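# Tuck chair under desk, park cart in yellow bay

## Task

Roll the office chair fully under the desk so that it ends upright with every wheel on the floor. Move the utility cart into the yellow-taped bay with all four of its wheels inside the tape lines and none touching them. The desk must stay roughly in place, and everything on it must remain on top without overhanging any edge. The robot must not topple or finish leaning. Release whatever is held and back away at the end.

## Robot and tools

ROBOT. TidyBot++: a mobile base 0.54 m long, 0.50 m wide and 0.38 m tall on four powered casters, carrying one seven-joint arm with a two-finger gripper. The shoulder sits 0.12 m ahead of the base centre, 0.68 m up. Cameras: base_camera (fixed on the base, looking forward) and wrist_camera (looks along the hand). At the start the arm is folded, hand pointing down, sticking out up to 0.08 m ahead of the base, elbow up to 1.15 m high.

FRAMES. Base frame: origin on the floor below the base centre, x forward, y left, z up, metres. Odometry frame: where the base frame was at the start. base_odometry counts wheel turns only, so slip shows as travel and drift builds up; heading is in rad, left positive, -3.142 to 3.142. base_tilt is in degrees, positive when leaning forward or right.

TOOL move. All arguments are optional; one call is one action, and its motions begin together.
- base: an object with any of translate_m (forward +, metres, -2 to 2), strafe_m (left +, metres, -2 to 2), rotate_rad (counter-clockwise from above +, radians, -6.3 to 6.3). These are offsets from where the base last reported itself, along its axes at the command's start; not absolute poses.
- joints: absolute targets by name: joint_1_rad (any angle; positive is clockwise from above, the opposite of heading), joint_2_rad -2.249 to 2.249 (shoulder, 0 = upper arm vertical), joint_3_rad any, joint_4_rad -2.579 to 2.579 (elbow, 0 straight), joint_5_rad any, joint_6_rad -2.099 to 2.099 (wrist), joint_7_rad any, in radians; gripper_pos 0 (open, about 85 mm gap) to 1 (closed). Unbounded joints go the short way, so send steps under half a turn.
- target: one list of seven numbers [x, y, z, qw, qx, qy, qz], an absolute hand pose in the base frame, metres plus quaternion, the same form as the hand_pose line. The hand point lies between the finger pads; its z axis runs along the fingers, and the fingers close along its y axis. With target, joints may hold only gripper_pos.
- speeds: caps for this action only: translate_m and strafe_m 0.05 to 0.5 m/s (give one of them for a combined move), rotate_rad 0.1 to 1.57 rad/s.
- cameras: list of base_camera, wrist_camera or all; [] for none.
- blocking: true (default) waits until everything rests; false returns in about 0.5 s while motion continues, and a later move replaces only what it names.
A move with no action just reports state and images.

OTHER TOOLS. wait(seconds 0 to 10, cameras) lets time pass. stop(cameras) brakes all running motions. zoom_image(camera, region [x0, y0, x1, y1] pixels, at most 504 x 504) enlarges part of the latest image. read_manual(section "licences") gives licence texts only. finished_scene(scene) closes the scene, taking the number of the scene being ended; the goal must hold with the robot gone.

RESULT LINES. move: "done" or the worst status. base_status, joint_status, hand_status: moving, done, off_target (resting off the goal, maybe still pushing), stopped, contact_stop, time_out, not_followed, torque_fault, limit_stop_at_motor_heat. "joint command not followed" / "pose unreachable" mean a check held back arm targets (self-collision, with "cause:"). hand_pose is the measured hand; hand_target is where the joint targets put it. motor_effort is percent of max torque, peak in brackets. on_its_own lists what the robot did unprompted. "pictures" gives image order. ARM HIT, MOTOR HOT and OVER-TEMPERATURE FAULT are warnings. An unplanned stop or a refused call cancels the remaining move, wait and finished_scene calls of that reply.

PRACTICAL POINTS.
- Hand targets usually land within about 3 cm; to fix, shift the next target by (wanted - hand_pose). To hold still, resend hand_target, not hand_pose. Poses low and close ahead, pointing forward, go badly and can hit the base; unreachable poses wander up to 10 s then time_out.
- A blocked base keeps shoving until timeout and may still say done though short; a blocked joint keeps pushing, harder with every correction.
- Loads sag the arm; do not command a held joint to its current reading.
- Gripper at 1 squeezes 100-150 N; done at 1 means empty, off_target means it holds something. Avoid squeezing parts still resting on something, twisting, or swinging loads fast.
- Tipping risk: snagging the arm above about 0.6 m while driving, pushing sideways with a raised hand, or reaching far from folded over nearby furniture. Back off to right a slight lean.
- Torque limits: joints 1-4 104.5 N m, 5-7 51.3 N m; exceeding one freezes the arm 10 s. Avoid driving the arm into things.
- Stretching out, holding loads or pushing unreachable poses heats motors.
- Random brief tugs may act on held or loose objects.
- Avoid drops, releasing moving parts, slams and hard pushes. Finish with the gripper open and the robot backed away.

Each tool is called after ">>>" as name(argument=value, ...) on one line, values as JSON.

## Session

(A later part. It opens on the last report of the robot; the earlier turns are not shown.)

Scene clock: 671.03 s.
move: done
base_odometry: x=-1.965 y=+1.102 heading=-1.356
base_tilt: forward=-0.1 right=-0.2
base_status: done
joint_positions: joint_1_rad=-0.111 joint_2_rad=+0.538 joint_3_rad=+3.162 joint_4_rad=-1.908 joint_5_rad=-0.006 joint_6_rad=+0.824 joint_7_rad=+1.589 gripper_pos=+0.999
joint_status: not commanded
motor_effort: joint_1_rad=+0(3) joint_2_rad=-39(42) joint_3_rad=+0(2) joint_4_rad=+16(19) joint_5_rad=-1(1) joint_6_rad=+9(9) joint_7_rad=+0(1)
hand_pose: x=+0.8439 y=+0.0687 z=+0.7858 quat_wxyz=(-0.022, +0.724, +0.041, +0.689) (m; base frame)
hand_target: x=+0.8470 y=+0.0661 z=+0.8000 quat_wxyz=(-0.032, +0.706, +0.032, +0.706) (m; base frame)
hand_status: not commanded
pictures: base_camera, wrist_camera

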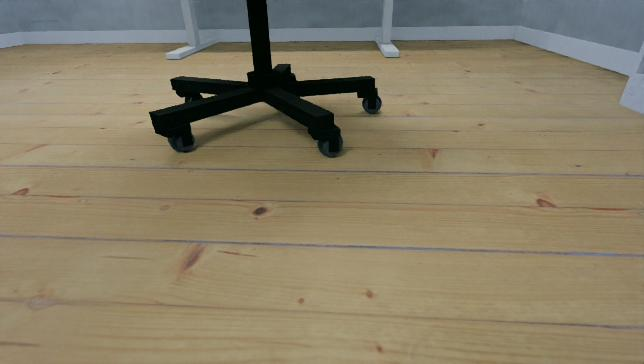

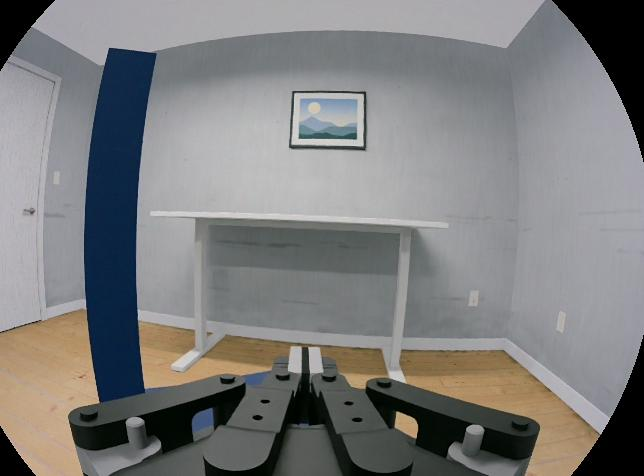

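>>> move(base={"strafe_m":0.4,"translate_m":-0.1}, cameras=[])

>>> move(base={"translate_m":0.23}, cameras=[])

>>> move(base={"strafe_m":-0.36}, speeds={"strafe_m":0.12})

Scene clock: 686.90 s.
move: done
base_odometry: x=-1.596 y=+1.285 heading=-1.355
base_tilt: forward=+0.0 right=-0.2
base_status: done
joint_positions: joint_1_rad=-0.108 joint_2_rad=+0.538 joint_3_rad=+3.159 joint_4_rad=-1.908 joint_5_rad=-0.006 joint_6_rad=+0.824 joint_7_rad=+1.589 gripper_pos=+0.999
joint_status: not commanded
motor_effort: joint_1_rad=-1(3) joint_2_rad=-37(39) joint_3_rad=+0(2) joint_4_rad=+17(18) joint_5_rad=+0(1) joint_6_rad=+9(9) joint_7_rad=+0(2)
hand_pose: x=+0.8438 y=+0.0686 z=+0.7859 quat_wxyz=(-0.022, +0.724, +0.040, +0.689) (m; base frame)
hand_target: x=+0.8470 y=+0.0661 z=+0.8000 quat_wxyz=(-0.032, +0.706, +0.032, +0.706) (m; base frame)
hand_status: not commanded
pictures: none
No camera images: "cameras" was empty.

Scene clock: 688.60 s.
move: done
base_odometry: x=-1.546 y=+1.061 heading=-1.354
base_tilt: forward=+0.0 right=-0.2
base_status: done
joint_positions: joint_1_rad=-0.108 joint_2_rad=+0.540 joint_3_rad=+3.159 joint_4_rad=-1.906 joint_5_rad=-0.006 joint_6_rad=+0.825 joint_7_rad=+1.589 gripper_pos=+0.999
joint_status: not commanded
motor_effort: joint_1_rad=+0(1) joint_2_rad=-38(41) joint_3_rad=+0(1) joint_4_rad=+17(19) joint_5_rad=-1(1) joint_6_rad=+8(9) joint_7_rad=+0(1)
hand_pose: x=+0.8446 y=+0.0686 z=+0.7853 quat_wxyz=(-0.022, +0.724, +0.040, +0.688) (m; base frame)
hand_target: x=+0.8470 y=+0.0661 z=+0.8000 quat_wxyz=(-0.032, +0.706, +0.032, +0.706) (m; base frame)
hand_status: not commanded
pictures: none
No camera images: "cameras" was empty.

Scene clock: 692.60 s.
move: done
base_odometry: x=-1.898 y=+0.983 heading=-1.355
base_tilt: forward=+0.0 right=-0.2
base_status: done
joint_positions: joint_1_rad=-0.115 joint_2_rad=+0.537 joint_3_rad=+3.146 joint_4_rad=-1.916 joint_5_rad=+0.013 joint_6_rad=+0.825 joint_7_rad=+1.589 gripper_pos=+0.999
joint_status: not commanded
motor_effort: joint_1_rad=+0(12) joint_2_rad=-38(39) joint_3_rad=+0(10) joint_4_rad=+17(24) joint_5_rad=-1(7) joint_6_rad=+9(9) joint_7_rad=+0(2)
hand_pose: x=+0.8398 y=+0.0851 z=+0.7830 quat_wxyz=(-0.032, +0.725, +0.054, +0.686) (m; base frame)
hand_target: x=+0.8470 y=+0.0661 z=+0.8000 quat_wxyz=(-0.032, +0.706, +0.032, +0.706) (m; base frame)
hand_status: not commanded
pictures: base_camera, wrist_camera

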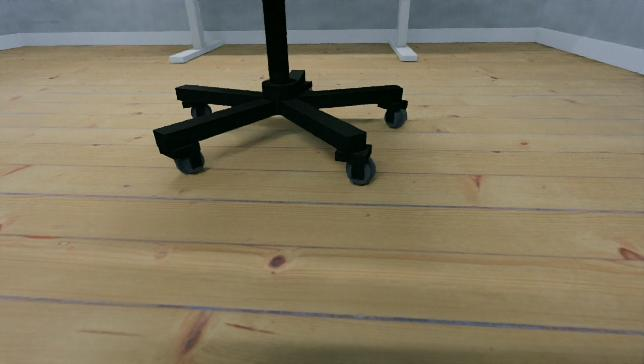

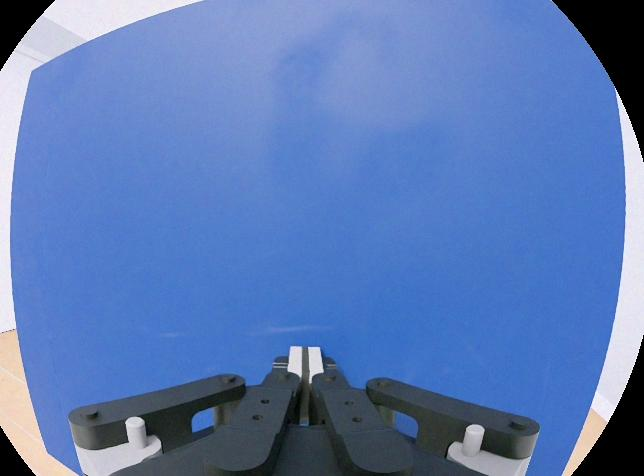

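>>> move(base={"translate_m":0.3}, speeds={"translate_m":0.15})

Scene clock: 701.03 s.
move: done
base_odometry: x=-1.834 y=+0.690 heading=-1.355
base_tilt: forward=-0.1 right=-0.1
base_status: done
joint_positions: joint_1_rad=-0.095 joint_2_rad=+0.532 joint_3_rad=+3.162 joint_4_rad=-1.921 joint_5_rad=+0.013 joint_6_rad=+0.826 joint_7_rad=+1.589 gripper_pos=+0.999
joint_status: not commanded
motor_effort: joint_1_rad=-2(5) joint_2_rad=-37(39) joint_3_rad=-1(4) joint_4_rad=+18(28) joint_5_rad=+0(2) joint_6_rad=+9(10) joint_7_rad=+0(1)
hand_pose: x=+0.8406 y=+0.0614 z=+0.7843 quat_wxyz=(-0.017, +0.725, +0.045, +0.687) (m; base frame)
hand_target: x=+0.8470 y=+0.0661 z=+0.8000 quat_wxyz=(-0.032, +0.706, +0.032, +0.706) (m; base frame)
hand_status: not commanded
pictures: base_camera, wrist_camera

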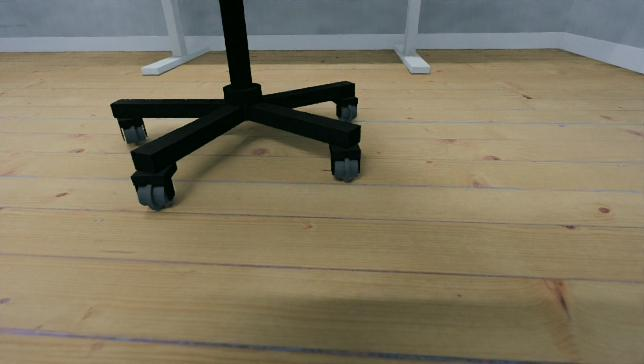

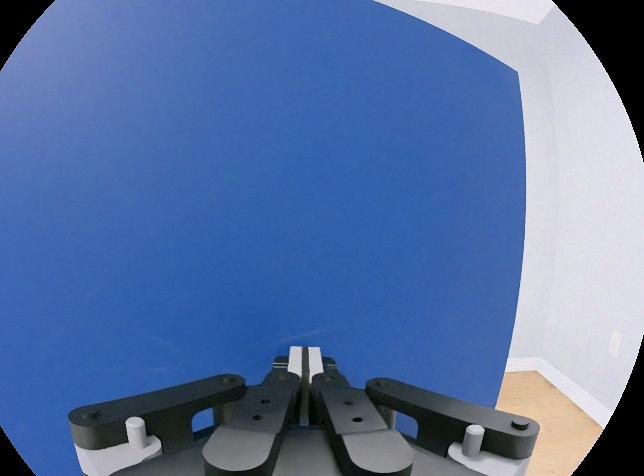

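>>> move(base={"translate_m":-0.06,"strafe_m":0.26}, cameras=[])

>>> move(base={"translate_m":0.26}, speeds={"translate_m":0.15})

Scene clock: 709.27 s.
move: done
base_odometry: x=-1.592 y=+0.804 heading=-1.355
base_tilt: forward=+0.0 right=-0.1
base_status: done
joint_positions: joint_1_rad=-0.105 joint_2_rad=+0.534 joint_3_rad=+3.154 joint_4_rad=-1.905 joint_5_rad=+0.002 joint_6_rad=+0.826 joint_7_rad=+1.589 gripper_pos=+0.999
joint_status: not commanded
motor_effort: joint_1_rad=+0(15) joint_2_rad=-37(38) joint_3_rad=+0(11) joint_4_rad=+18(25) joint_5_rad=-1(7) joint_6_rad=+9(10) joint_7_rad=+0(1)
hand_pose: x=+0.8438 y=+0.0714 z=+0.7906 quat_wxyz=(-0.024, +0.721, +0.044, +0.691) (m; base frame)
hand_target: x=+0.8470 y=+0.0661 z=+0.8000 quat_wxyz=(-0.032, +0.706, +0.032, +0.706) (m; base frame)
hand_status: not commanded
pictures: none
No camera images: "cameras" was empty.

Scene clock: 711.80 s.
move: done
base_odometry: x=-1.537 y=+0.550 heading=-1.355
base_tilt: forward=-0.1 right=-0.2
base_status: done
joint_positions: joint_1_rad=-0.175 joint_2_rad=+0.530 joint_3_rad=+3.101 joint_4_rad=-1.917 joint_5_rad=+0.033 joint_6_rad=+0.830 joint_7_rad=+1.588 gripper_pos=+0.999
joint_status: not commanded
motor_effort: joint_1_rad=+11(21) joint_2_rad=-35(39) joint_3_rad=+8(16) joint_4_rad=+20(30) joint_5_rad=-5(10) joint_6_rad=+8(10) joint_7_rad=+0(1)
hand_pose: x=+0.8260 y=+0.1580 z=+0.7895 quat_wxyz=(-0.075, +0.717, +0.091, +0.687) (m; base frame)
hand_target: x=+0.8470 y=+0.0661 z=+0.8000 quat_wxyz=(-0.032, +0.706, +0.032, +0.706) (m; base frame)
hand_status: not commanded
pictures: base_camera, wrist_camera

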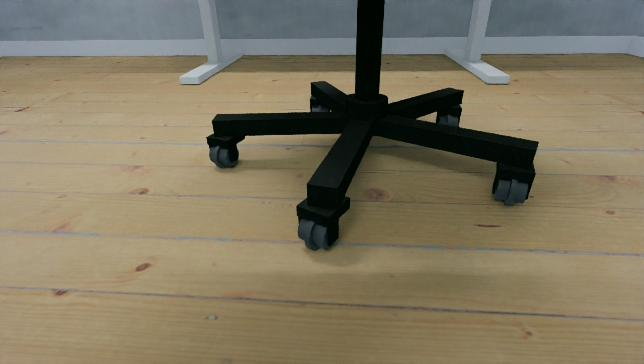

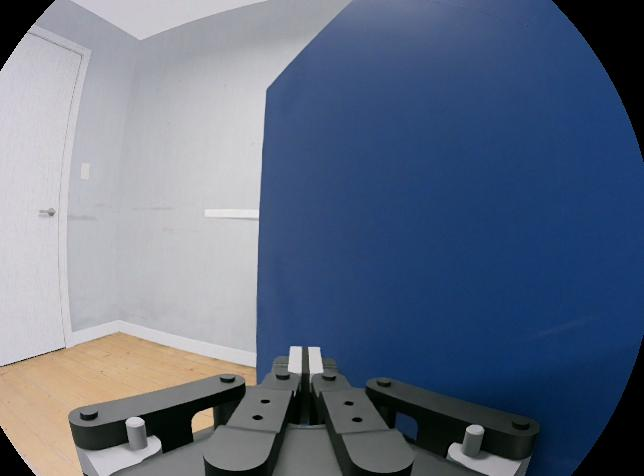

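>>> move(base={"translate_m":-0.15,"strafe_m":-0.18}, cameras=[])

>>> move(base={"translate_m":0.3}, speeds={"translate_m":0.15})

Scene clock: 724.80 s.
move: done
base_odometry: x=-1.745 y=+0.658 heading=-1.355
base_tilt: forward=-0.1 right=-0.1
base_status: done
joint_positions: joint_1_rad=-0.113 joint_2_rad=+0.536 joint_3_rad=+3.148 joint_4_rad=-1.911 joint_5_rad=+0.036 joint_6_rad=+0.830 joint_7_rad=+1.588 gripper_pos=+0.999
joint_status: not commanded
motor_effort: joint_1_rad=-1(17) joint_2_rad=-38(39) joint_3_rad=-1(13) joint_4_rad=+17(22) joint_5_rad=-1(9) joint_6_rad=+9(9) joint_7_rad=+0(1)
hand_pose: x=+0.8408 y=+0.0880 z=+0.7875 quat_wxyz=(-0.031, +0.720, +0.064, +0.690) (m; base frame)
hand_target: x=+0.8470 y=+0.0661 z=+0.8000 quat_wxyz=(-0.032, +0.706, +0.032, +0.706) (m; base frame)
hand_status: not commanded
pictures: none
No camera images: "cameras" was empty.

Scene clock: 727.40 s.
move: done
base_odometry: x=-1.681 y=+0.365 heading=-1.356
base_tilt: forward=+0.0 right=-0.1
base_status: done
joint_positions: joint_1_rad=-0.110 joint_2_rad=+0.530 joint_3_rad=+3.150 joint_4_rad=-1.918 joint_5_rad=+0.035 joint_6_rad=+0.831 joint_7_rad=+1.588 gripper_pos=+0.999
joint_status: not commanded
motor_effort: joint_1_rad=+0(4) joint_2_rad=-36(39) joint_3_rad=+0(3) joint_4_rad=+19(28) joint_5_rad=-1(3) joint_6_rad=+9(10) joint_7_rad=+0(1)
hand_pose: x=+0.8387 y=+0.0844 z=+0.7881 quat_wxyz=(-0.029, +0.721, +0.063, +0.690) (m; base frame)
hand_target: x=+0.8470 y=+0.0661 z=+0.8000 quat_wxyz=(-0.032, +0.706, +0.032, +0.706) (m; base frame)
hand_status: not commanded
pictures: base_camera, wrist_camera

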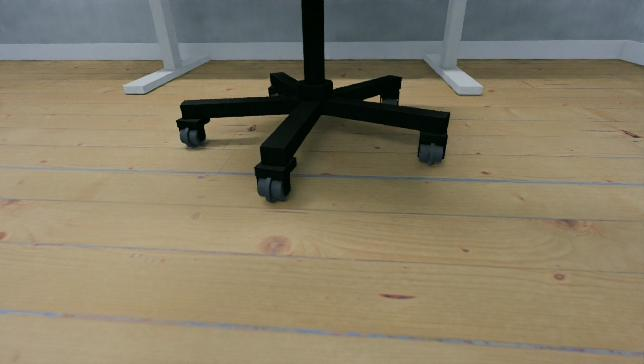

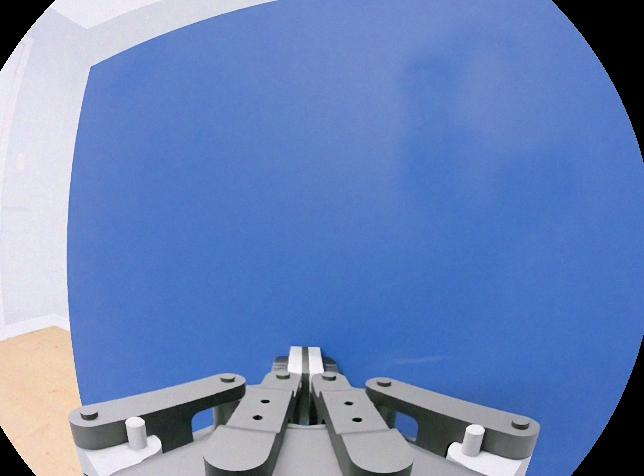

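>>> move(base={"translate_m":-0.05,"strafe_m":-0.06}, cameras=[])

>>> move(base={"translate_m":0.27}, speeds={"translate_m":0.15})

Scene clock: 735.23 s.
move: done
base_odometry: x=-1.750 y=+0.401 heading=-1.356
base_tilt: forward=-0.1 right=-0.1
base_status: done
joint_positions: joint_1_rad=-0.101 joint_2_rad=+0.535 joint_3_rad=+3.154 joint_4_rad=-1.908 joint_5_rad=+0.035 joint_6_rad=+0.831 joint_7_rad=+1.588 gripper_pos=+0.999
joint_status: not commanded
motor_effort: joint_1_rad=-1(4) joint_2_rad=-37(40) joint_3_rad=-1(3) joint_4_rad=+16(19) joint_5_rad=+0(2) joint_6_rad=+9(9) joint_7_rad=-1(1)
hand_pose: x=+0.8429 y=+0.0752 z=+0.7898 quat_wxyz=(-0.024, +0.719, +0.058, +0.692) (m; base frame)
hand_target: x=+0.8470 y=+0.0661 z=+0.8000 quat_wxyz=(-0.032, +0.706, +0.032, +0.706) (m; base frame)
hand_status: not commanded
pictures: none
No camera images: "cameras" was empty.

Scene clock: 737.67 s.
move: done
base_odometry: x=-1.693 y=+0.137 heading=-1.356
base_tilt: forward=-0.1 right=-0.1
base_status: done
joint_positions: joint_1_rad=-0.106 joint_2_rad=+0.533 joint_3_rad=+3.152 joint_4_rad=-1.919 joint_5_rad=+0.035 joint_6_rad=+0.833 joint_7_rad=+1.588 gripper_pos=+0.999
joint_status: not commanded
motor_effort: joint_1_rad=+1(3) joint_2_rad=-37(39) joint_3_rad=+0(4) joint_4_rad=+20(29) joint_5_rad=-1(3) joint_6_rad=+9(10) joint_7_rad=+0(1)
hand_pose: x=+0.8392 y=+0.0805 z=+0.7859 quat_wxyz=(-0.027, +0.722, +0.061, +0.689) (m; base frame)
hand_target: x=+0.8470 y=+0.0661 z=+0.8000 quat_wxyz=(-0.032, +0.706, +0.032, +0.706) (m; base frame)
hand_status: not commanded
pictures: base_camera, wrist_camera

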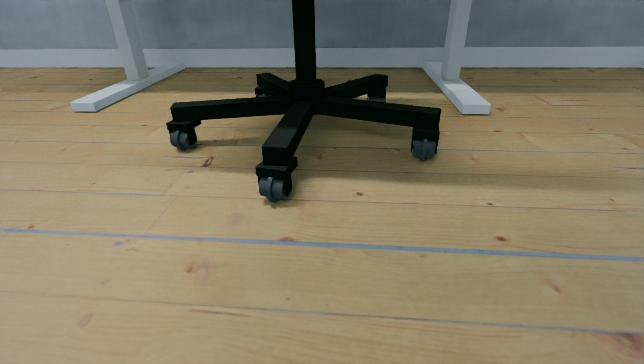

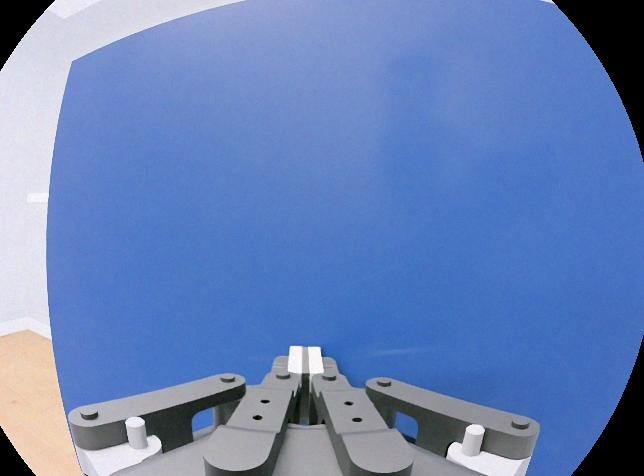

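>>> move(base={"translate_m":0.22,"strafe_m":-0.03}, speeds={"translate_m":0.15})

Scene clock: 744.10 s.
move: done
base_odometry: x=-1.675 y=-0.085 heading=-1.356
base_tilt: forward=-0.1 right=-0.2
base_status: done
joint_positions: joint_1_rad=-0.112 joint_2_rad=+0.532 joint_3_rad=+3.149 joint_4_rad=-1.920 joint_5_rad=+0.035 joint_6_rad=+0.833 joint_7_rad=+1.588 gripper_pos=+0.999
joint_status: not commanded
motor_effort: joint_1_rad=+1(5) joint_2_rad=-36(39) joint_3_rad=+1(4) joint_4_rad=+19(27) joint_5_rad=-2(4) joint_6_rad=+8(11) joint_7_rad=+0(1)
hand_pose: x=+0.8383 y=+0.0860 z=+0.7869 quat_wxyz=(-0.030, +0.721, +0.063, +0.689) (m; base frame)
hand_target: x=+0.8470 y=+0.0661 z=+0.8000 quat_wxyz=(-0.032, +0.706, +0.032, +0.706) (m; base frame)
hand_status: not commanded
pictures: base_camera, wrist_camera

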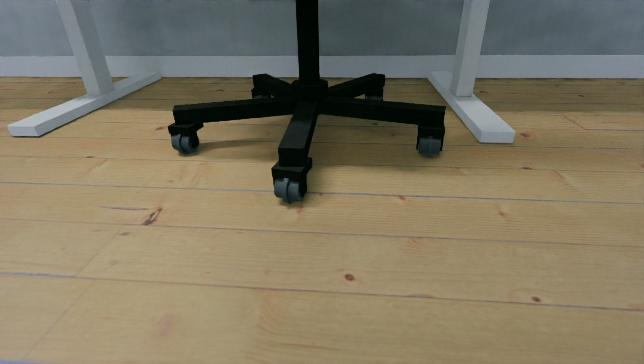

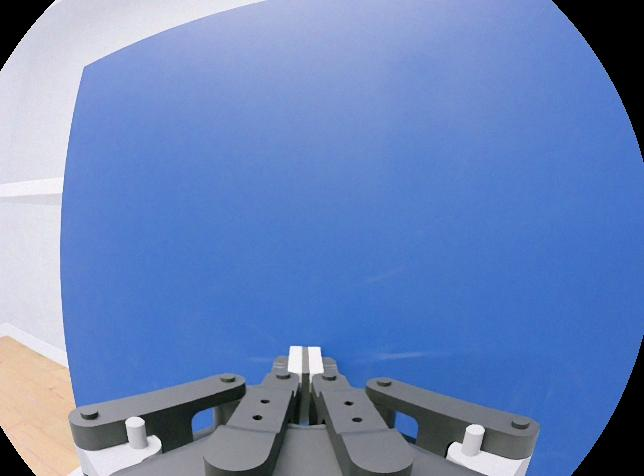

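>>> move(base={"translate_m":0.12,"strafe_m":-0.02}, speeds={"translate_m":0.1})

Scene clock: 750.30 s.
move: done
base_odometry: x=-1.669 y=-0.206 heading=-1.355
base_tilt: forward=-0.1 right=-0.1
base_status: done
joint_positions: joint_1_rad=-0.112 joint_2_rad=+0.526 joint_3_rad=+3.149 joint_4_rad=-1.933 joint_5_rad=+0.035 joint_6_rad=+0.833 joint_7_rad=+1.588 gripper_pos=+0.999
joint_status: not commanded
motor_effort: joint_1_rad=+2(6) joint_2_rad=-36(37) joint_3_rad=+1(5) joint_4_rad=+20(29) joint_5_rad=-2(4) joint_6_rad=+9(10) joint_7_rad=+1(1)
hand_pose: x=+0.8342 y=+0.0854 z=+0.7845 quat_wxyz=(-0.030, +0.724, +0.063, +0.687) (m; base frame)
hand_target: x=+0.8470 y=+0.0661 z=+0.8000 quat_wxyz=(-0.032, +0.706, +0.032, +0.706) (m; base frame)
hand_status: not commanded
pictures: base_camera, wrist_camera

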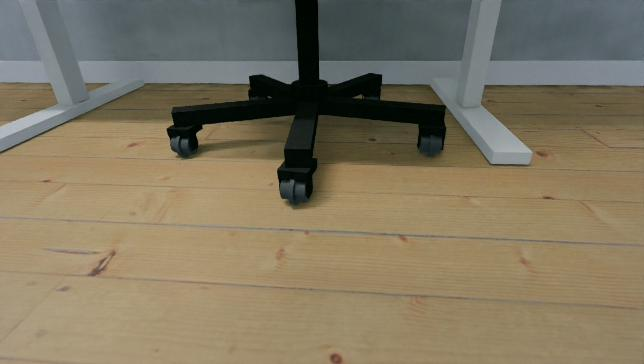

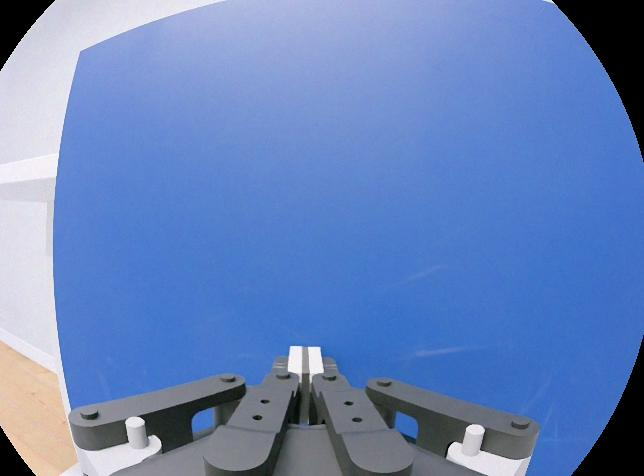

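>>> move(base={"translate_m":0.08}, speeds={"translate_m":0.07})

Scene clock: 757.40 s.
move: time_out
base_odometry: x=-1.653 y=-0.281 heading=-1.355
base_tilt: forward=-0.1 right=-0.1
base_status: translate_m time_out (by the wheels' count: +0.077 of +0.080)
joint_positions: joint_1_rad=-0.108 joint_2_rad=+0.432 joint_3_rad=+3.145 joint_4_rad=-2.072 joint_5_rad=+0.034 joint_6_rad=+0.835 joint_7_rad=+1.588 gripper_pos=+0.999
joint_status: not commanded
motor_effort: joint_1_rad=+0(5) joint_2_rad=-9(37) joint_3_rad=+2(6) joint_4_rad=+49(58) joint_5_rad=-1(4) joint_6_rad=+8(11) joint_7_rad=+1(1)
hand_pose: x=+0.7874 y=+0.0802 z=+0.7810 quat_wxyz=(-0.031, +0.738, +0.063, +0.671) (m; base frame)
hand_target: x=+0.8470 y=+0.0661 z=+0.8000 quat_wxyz=(-0.032, +0.706, +0.032, +0.706) (m; base frame)
hand_status: not commanded
pictures: base_camera, wrist_camera

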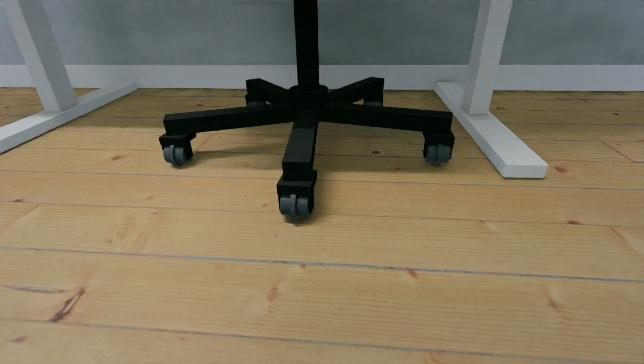

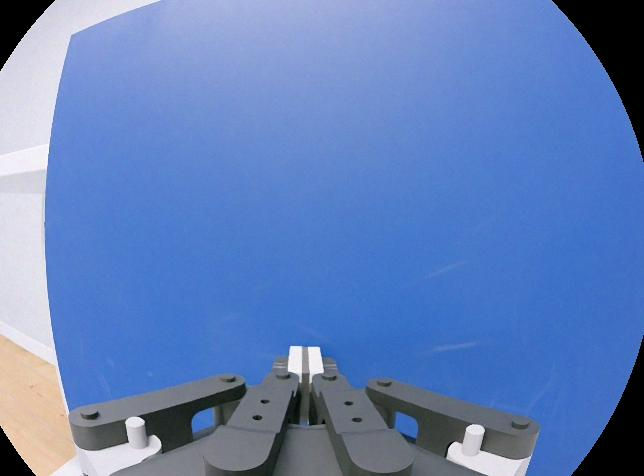

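Contact with the desk. Back off and check.

>>> move(base={"translate_m":-0.7})

>>> move(base={"rotate_rad":2.0})

Scene clock: 764.40 s.
move: done
base_odometry: x=-1.803 y=+0.403 heading=-1.354
base_tilt: forward=-0.1 right=-0.2
base_status: done
joint_positions: joint_1_rad=-0.107 joint_2_rad=+0.546 joint_3_rad=+3.151 joint_4_rad=-1.898 joint_5_rad=+0.034 joint_6_rad=+0.835 joint_7_rad=+1.588 gripper_pos=+0.999
joint_status: not commanded
motor_effort: joint_1_rad=+0(2) joint_2_rad=-37(41) joint_3_rad=-1(2) joint_4_rad=+17(46) joint_5_rad=-1(1) joint_6_rad=+8(11) joint_7_rad=+0(1)
hand_pose: x=+0.8459 y=+0.0823 z=+0.7884 quat_wxyz=(-0.028, +0.718, +0.061, +0.693) (m; base frame)
hand_target: x=+0.8470 y=+0.0661 z=+0.8000 quat_wxyz=(-0.032, +0.706, +0.032, +0.706) (m; base frame)
hand_status: not commanded
pictures: base_camera, wrist_camera

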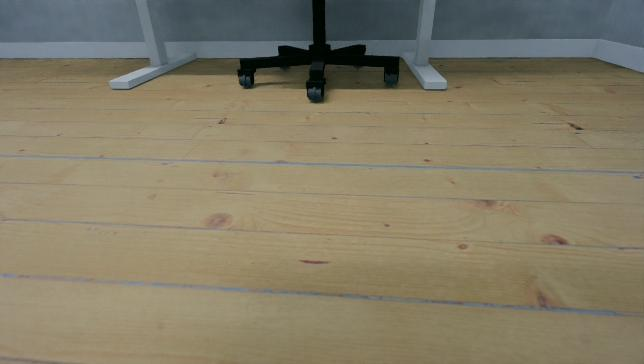

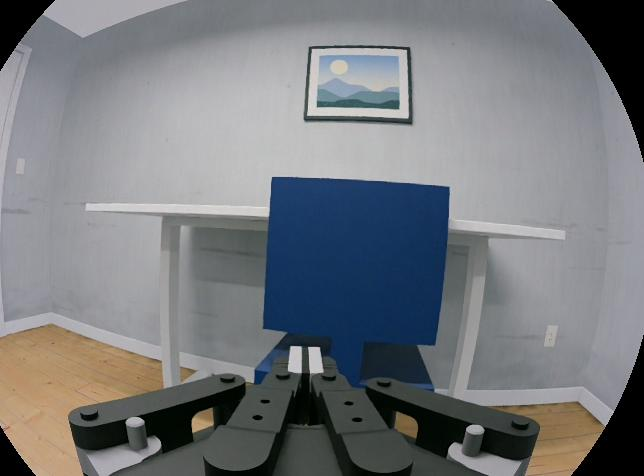

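Scene clock: 767.13 s.
move: done
base_odometry: x=-1.803 y=+0.403 heading=+0.645
base_tilt: forward=-0.1 right=-0.1
base_status: done
joint_positions: joint_1_rad=-0.105 joint_2_rad=+0.546 joint_3_rad=+3.158 joint_4_rad=-1.898 joint_5_rad=+0.034 joint_6_rad=+0.835 joint_7_rad=+1.588 gripper_pos=+0.999
joint_status: not commanded
motor_effort: joint_1_rad=+0(5) joint_2_rad=-38(40) joint_3_rad=+0(3) joint_4_rad=+18(18) joint_5_rad=+0(2) joint_6_rad=+9(9) joint_7_rad=-1(1)
hand_pose: x=+0.8466 y=+0.0765 z=+0.7884 quat_wxyz=(-0.024, +0.718, +0.059, +0.693) (m; base frame)
hand_target: x=+0.8470 y=+0.0661 z=+0.8000 quat_wxyz=(-0.032, +0.706, +0.032, +0.706) (m; base frame)
hand_status: not commanded
pictures: base_camera, wrist_camera

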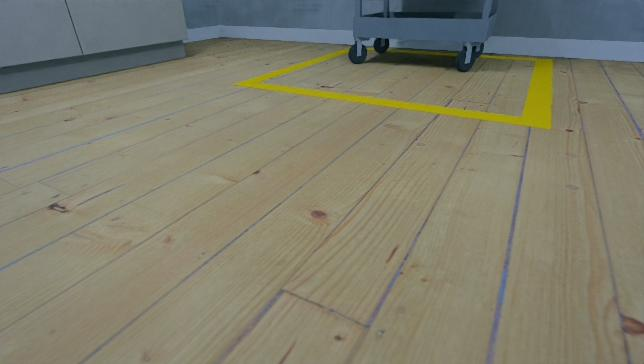

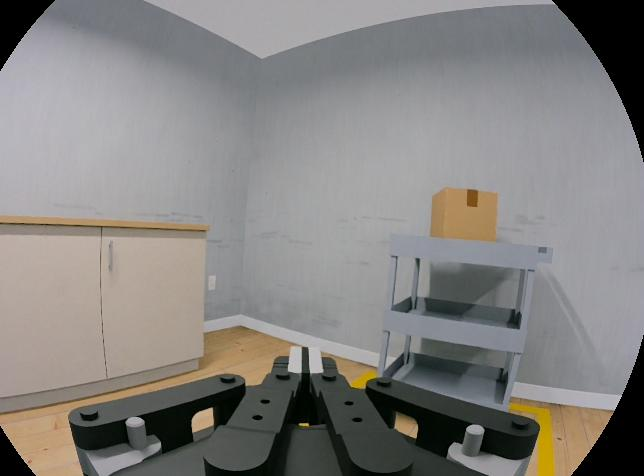

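>>> zoom_image(camera="base_camera", region=[300, 20, 580, 140])

Scaled by 1.800.

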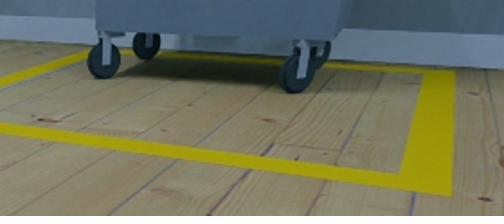

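>>> zoom_image(camera="base_camera", region=[340, 35, 440, 85])

>>> zoom_image(camera="base_camera", region=[440, 35, 560, 85])

Scaled by 5.040.

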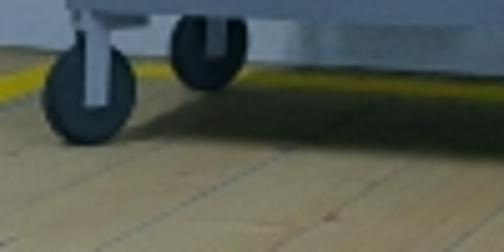

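Scaled by 4.200.

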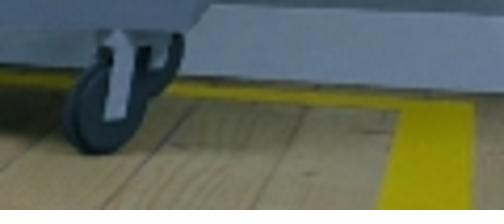

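>>> move(base={"translate_m":1.26,"strafe_m":-1.32}, cameras=[])

>>> move(base={"rotate_rad":1.0})

>>> zoom_image(camera="base_camera", region=[200, 40, 600, 240])

Scene clock: 799.17 s.
move: done
base_odometry: x=-0.002 y=+0.106 heading=+0.646
base_tilt: forward=+0.0 right=-0.2
base_status: done
joint_positions: joint_1_rad=-0.103 joint_2_rad=+0.545 joint_3_rad=+3.158 joint_4_rad=-1.898 joint_5_rad=+0.034 joint_6_rad=+0.835 joint_7_rad=+1.588 gripper_pos=+0.999
joint_status: not commanded
motor_effort: joint_1_rad=+0(3) joint_2_rad=-38(40) joint_3_rad=+0(2) joint_4_rad=+17(19) joint_5_rad=-1(1) joint_6_rad=+9(10) joint_7_rad=+0(2)
hand_pose: x=+0.8466 y=+0.0752 z=+0.7888 quat_wxyz=(-0.023, +0.718, +0.058, +0.693) (m; base frame)
hand_target: x=+0.8470 y=+0.0661 z=+0.8000 quat_wxyz=(-0.032, +0.706, +0.032, +0.706) (m; base frame)
hand_status: not commanded
pictures: none
No camera images: "cameras" was empty.

Scene clock: 801.37 s.
move: done
base_odometry: x=-0.002 y=+0.106 heading=+1.645
base_tilt: forward=+0.0 right=-0.1
base_status: done
joint_positions: joint_1_rad=-0.109 joint_2_rad=+0.545 joint_3_rad=+3.152 joint_4_rad=-1.898 joint_5_rad=+0.034 joint_6_rad=+0.835 joint_7_rad=+1.588 gripper_pos=+0.999
joint_status: not commanded
motor_effort: joint_1_rad=+0(5) joint_2_rad=-38(40) joint_3_rad=+0(4) joint_4_rad=+17(18) joint_5_rad=-1(2) joint_6_rad=+9(9) joint_7_rad=+0(1)
hand_pose: x=+0.8457 y=+0.0830 z=+0.7889 quat_wxyz=(-0.028, +0.718, +0.061, +0.693) (m; base frame)
hand_target: x=+0.8470 y=+0.0661 z=+0.8000 quat_wxyz=(-0.032, +0.706, +0.032, +0.706) (m; base frame)
hand_status: not commanded
pictures: base_camera, wrist_camera

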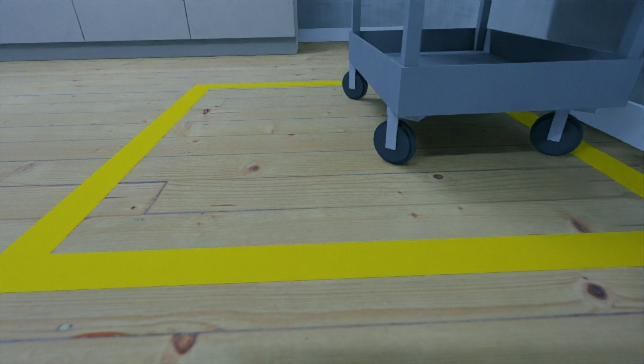

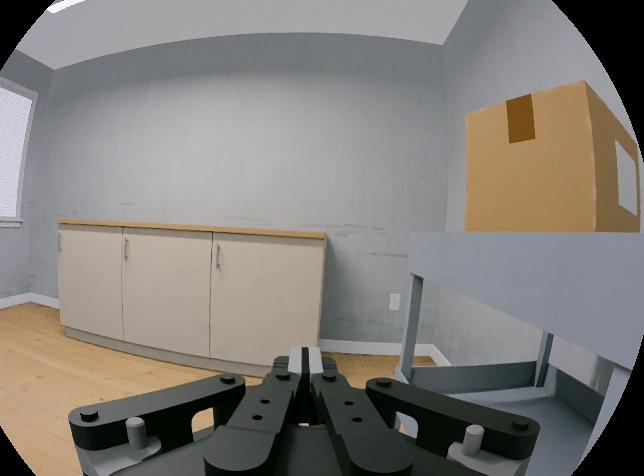

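Scaled by 1.260.

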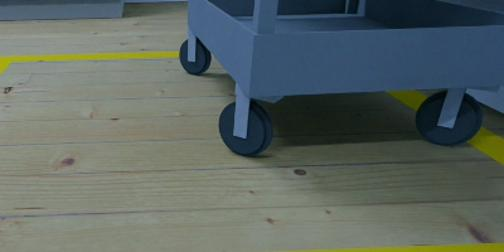

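>>> move(base={"translate_m":-0.3}, joints={"joint_1_rad":0.5}, cameras=[])

>>> move(base={"strafe_m":-0.42})

Scene clock: 826.60 s.
move: done
base_odometry: x=+0.020 y=-0.193 heading=+1.646
base_tilt: forward=-0.1 right=-0.1
base_status: done
joint_positions: joint_1_rad=+0.493 joint_2_rad=+0.544 joint_3_rad=+3.160 joint_4_rad=-1.899 joint_5_rad=+0.034 joint_6_rad=+0.835 joint_7_rad=+1.588 gripper_pos=+0.999
joint_status: all done
motor_effort: joint_1_rad=-1(4) joint_2_rad=-37(41) joint_3_rad=-1(3) joint_4_rad=+17(18) joint_5_rad=-1(1) joint_6_rad=+9(9) joint_7_rad=+0(1)
hand_pose: x=+0.7625 y=-0.3472 z=+0.7893 quat_wxyz=(+0.183, +0.703, -0.155, +0.669) (m; base frame)
hand_target: x=+0.7572 y=-0.3565 z=+0.8000 quat_wxyz=(+0.178, +0.684, -0.178, +0.684) (m; base frame)
hand_status: not commanded
pictures: none
No camera images: "cameras" was empty.

Scene clock: 828.70 s.
move: done
base_odometry: x=+0.439 y=-0.162 heading=+1.645
base_tilt: forward=-0.1 right=-0.1
base_status: done
joint_positions: joint_1_rad=+0.486 joint_2_rad=+0.543 joint_3_rad=+3.149 joint_4_rad=-1.904 joint_5_rad=+0.034 joint_6_rad=+0.835 joint_7_rad=+1.588 gripper_pos=+0.999
joint_status: not commanded
motor_effort: joint_1_rad=+3(5) joint_2_rad=-38(39) joint_3_rad=+2(4) joint_4_rad=+17(21) joint_5_rad=-2(4) joint_6_rad=+9(9) joint_7_rad=+1(2)
hand_pose: x=+0.7663 y=-0.3369 z=+0.7879 quat_wxyz=(+0.175, +0.705, -0.152, +0.670) (m; base frame)
hand_target: x=+0.7572 y=-0.3565 z=+0.8000 quat_wxyz=(+0.178, +0.684, -0.178, +0.684) (m; base frame)
hand_status: not commanded
pictures: base_camera, wrist_camera

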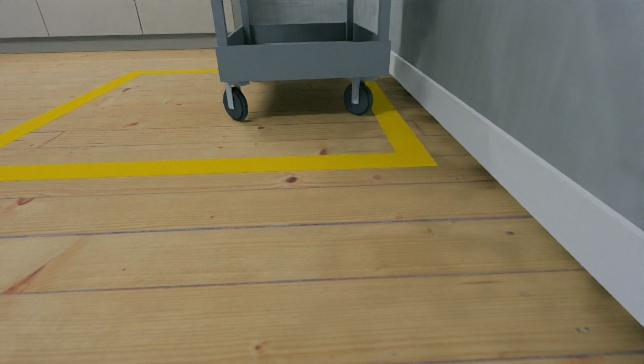

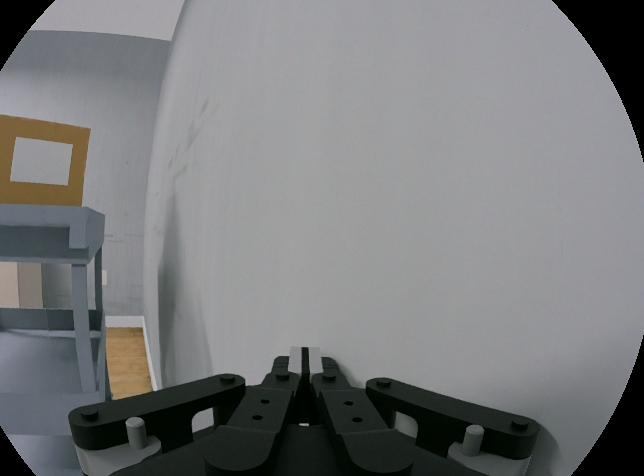

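>>> move(base={"strafe_m":0.5}, cameras=[])

>>> finished_scene(scene=2)

Scene clock: 838.60 s.
move: done
base_odometry: x=-0.060 y=-0.199 heading=+1.645
base_tilt: forward=-0.1 right=-0.1
base_status: done
joint_positions: joint_1_rad=+0.496 joint_2_rad=+0.542 joint_3_rad=+3.158 joint_4_rad=-1.904 joint_5_rad=+0.033 joint_6_rad=+0.835 joint_7_rad=+1.588 gripper_pos=+0.999
joint_status: not commanded
motor_effort: joint_1_rad=-1(4) joint_2_rad=-38(40) joint_3_rad=+0(3) joint_4_rad=+16(18) joint_5_rad=+0(2) joint_6_rad=+9(9) joint_7_rad=+0(1)
hand_pose: x=+0.7606 y=-0.3476 z=+0.7888 quat_wxyz=(+0.183, +0.704, -0.157, +0.669) (m; base frame)
hand_target: x=+0.7572 y=-0.3565 z=+0.8000 quat_wxyz=(+0.178, +0.684, -0.178, +0.684) (m; base frame)
hand_status: not commanded
pictures: none
No camera images: "cameras" was empty.

The scene is finished: the task was done.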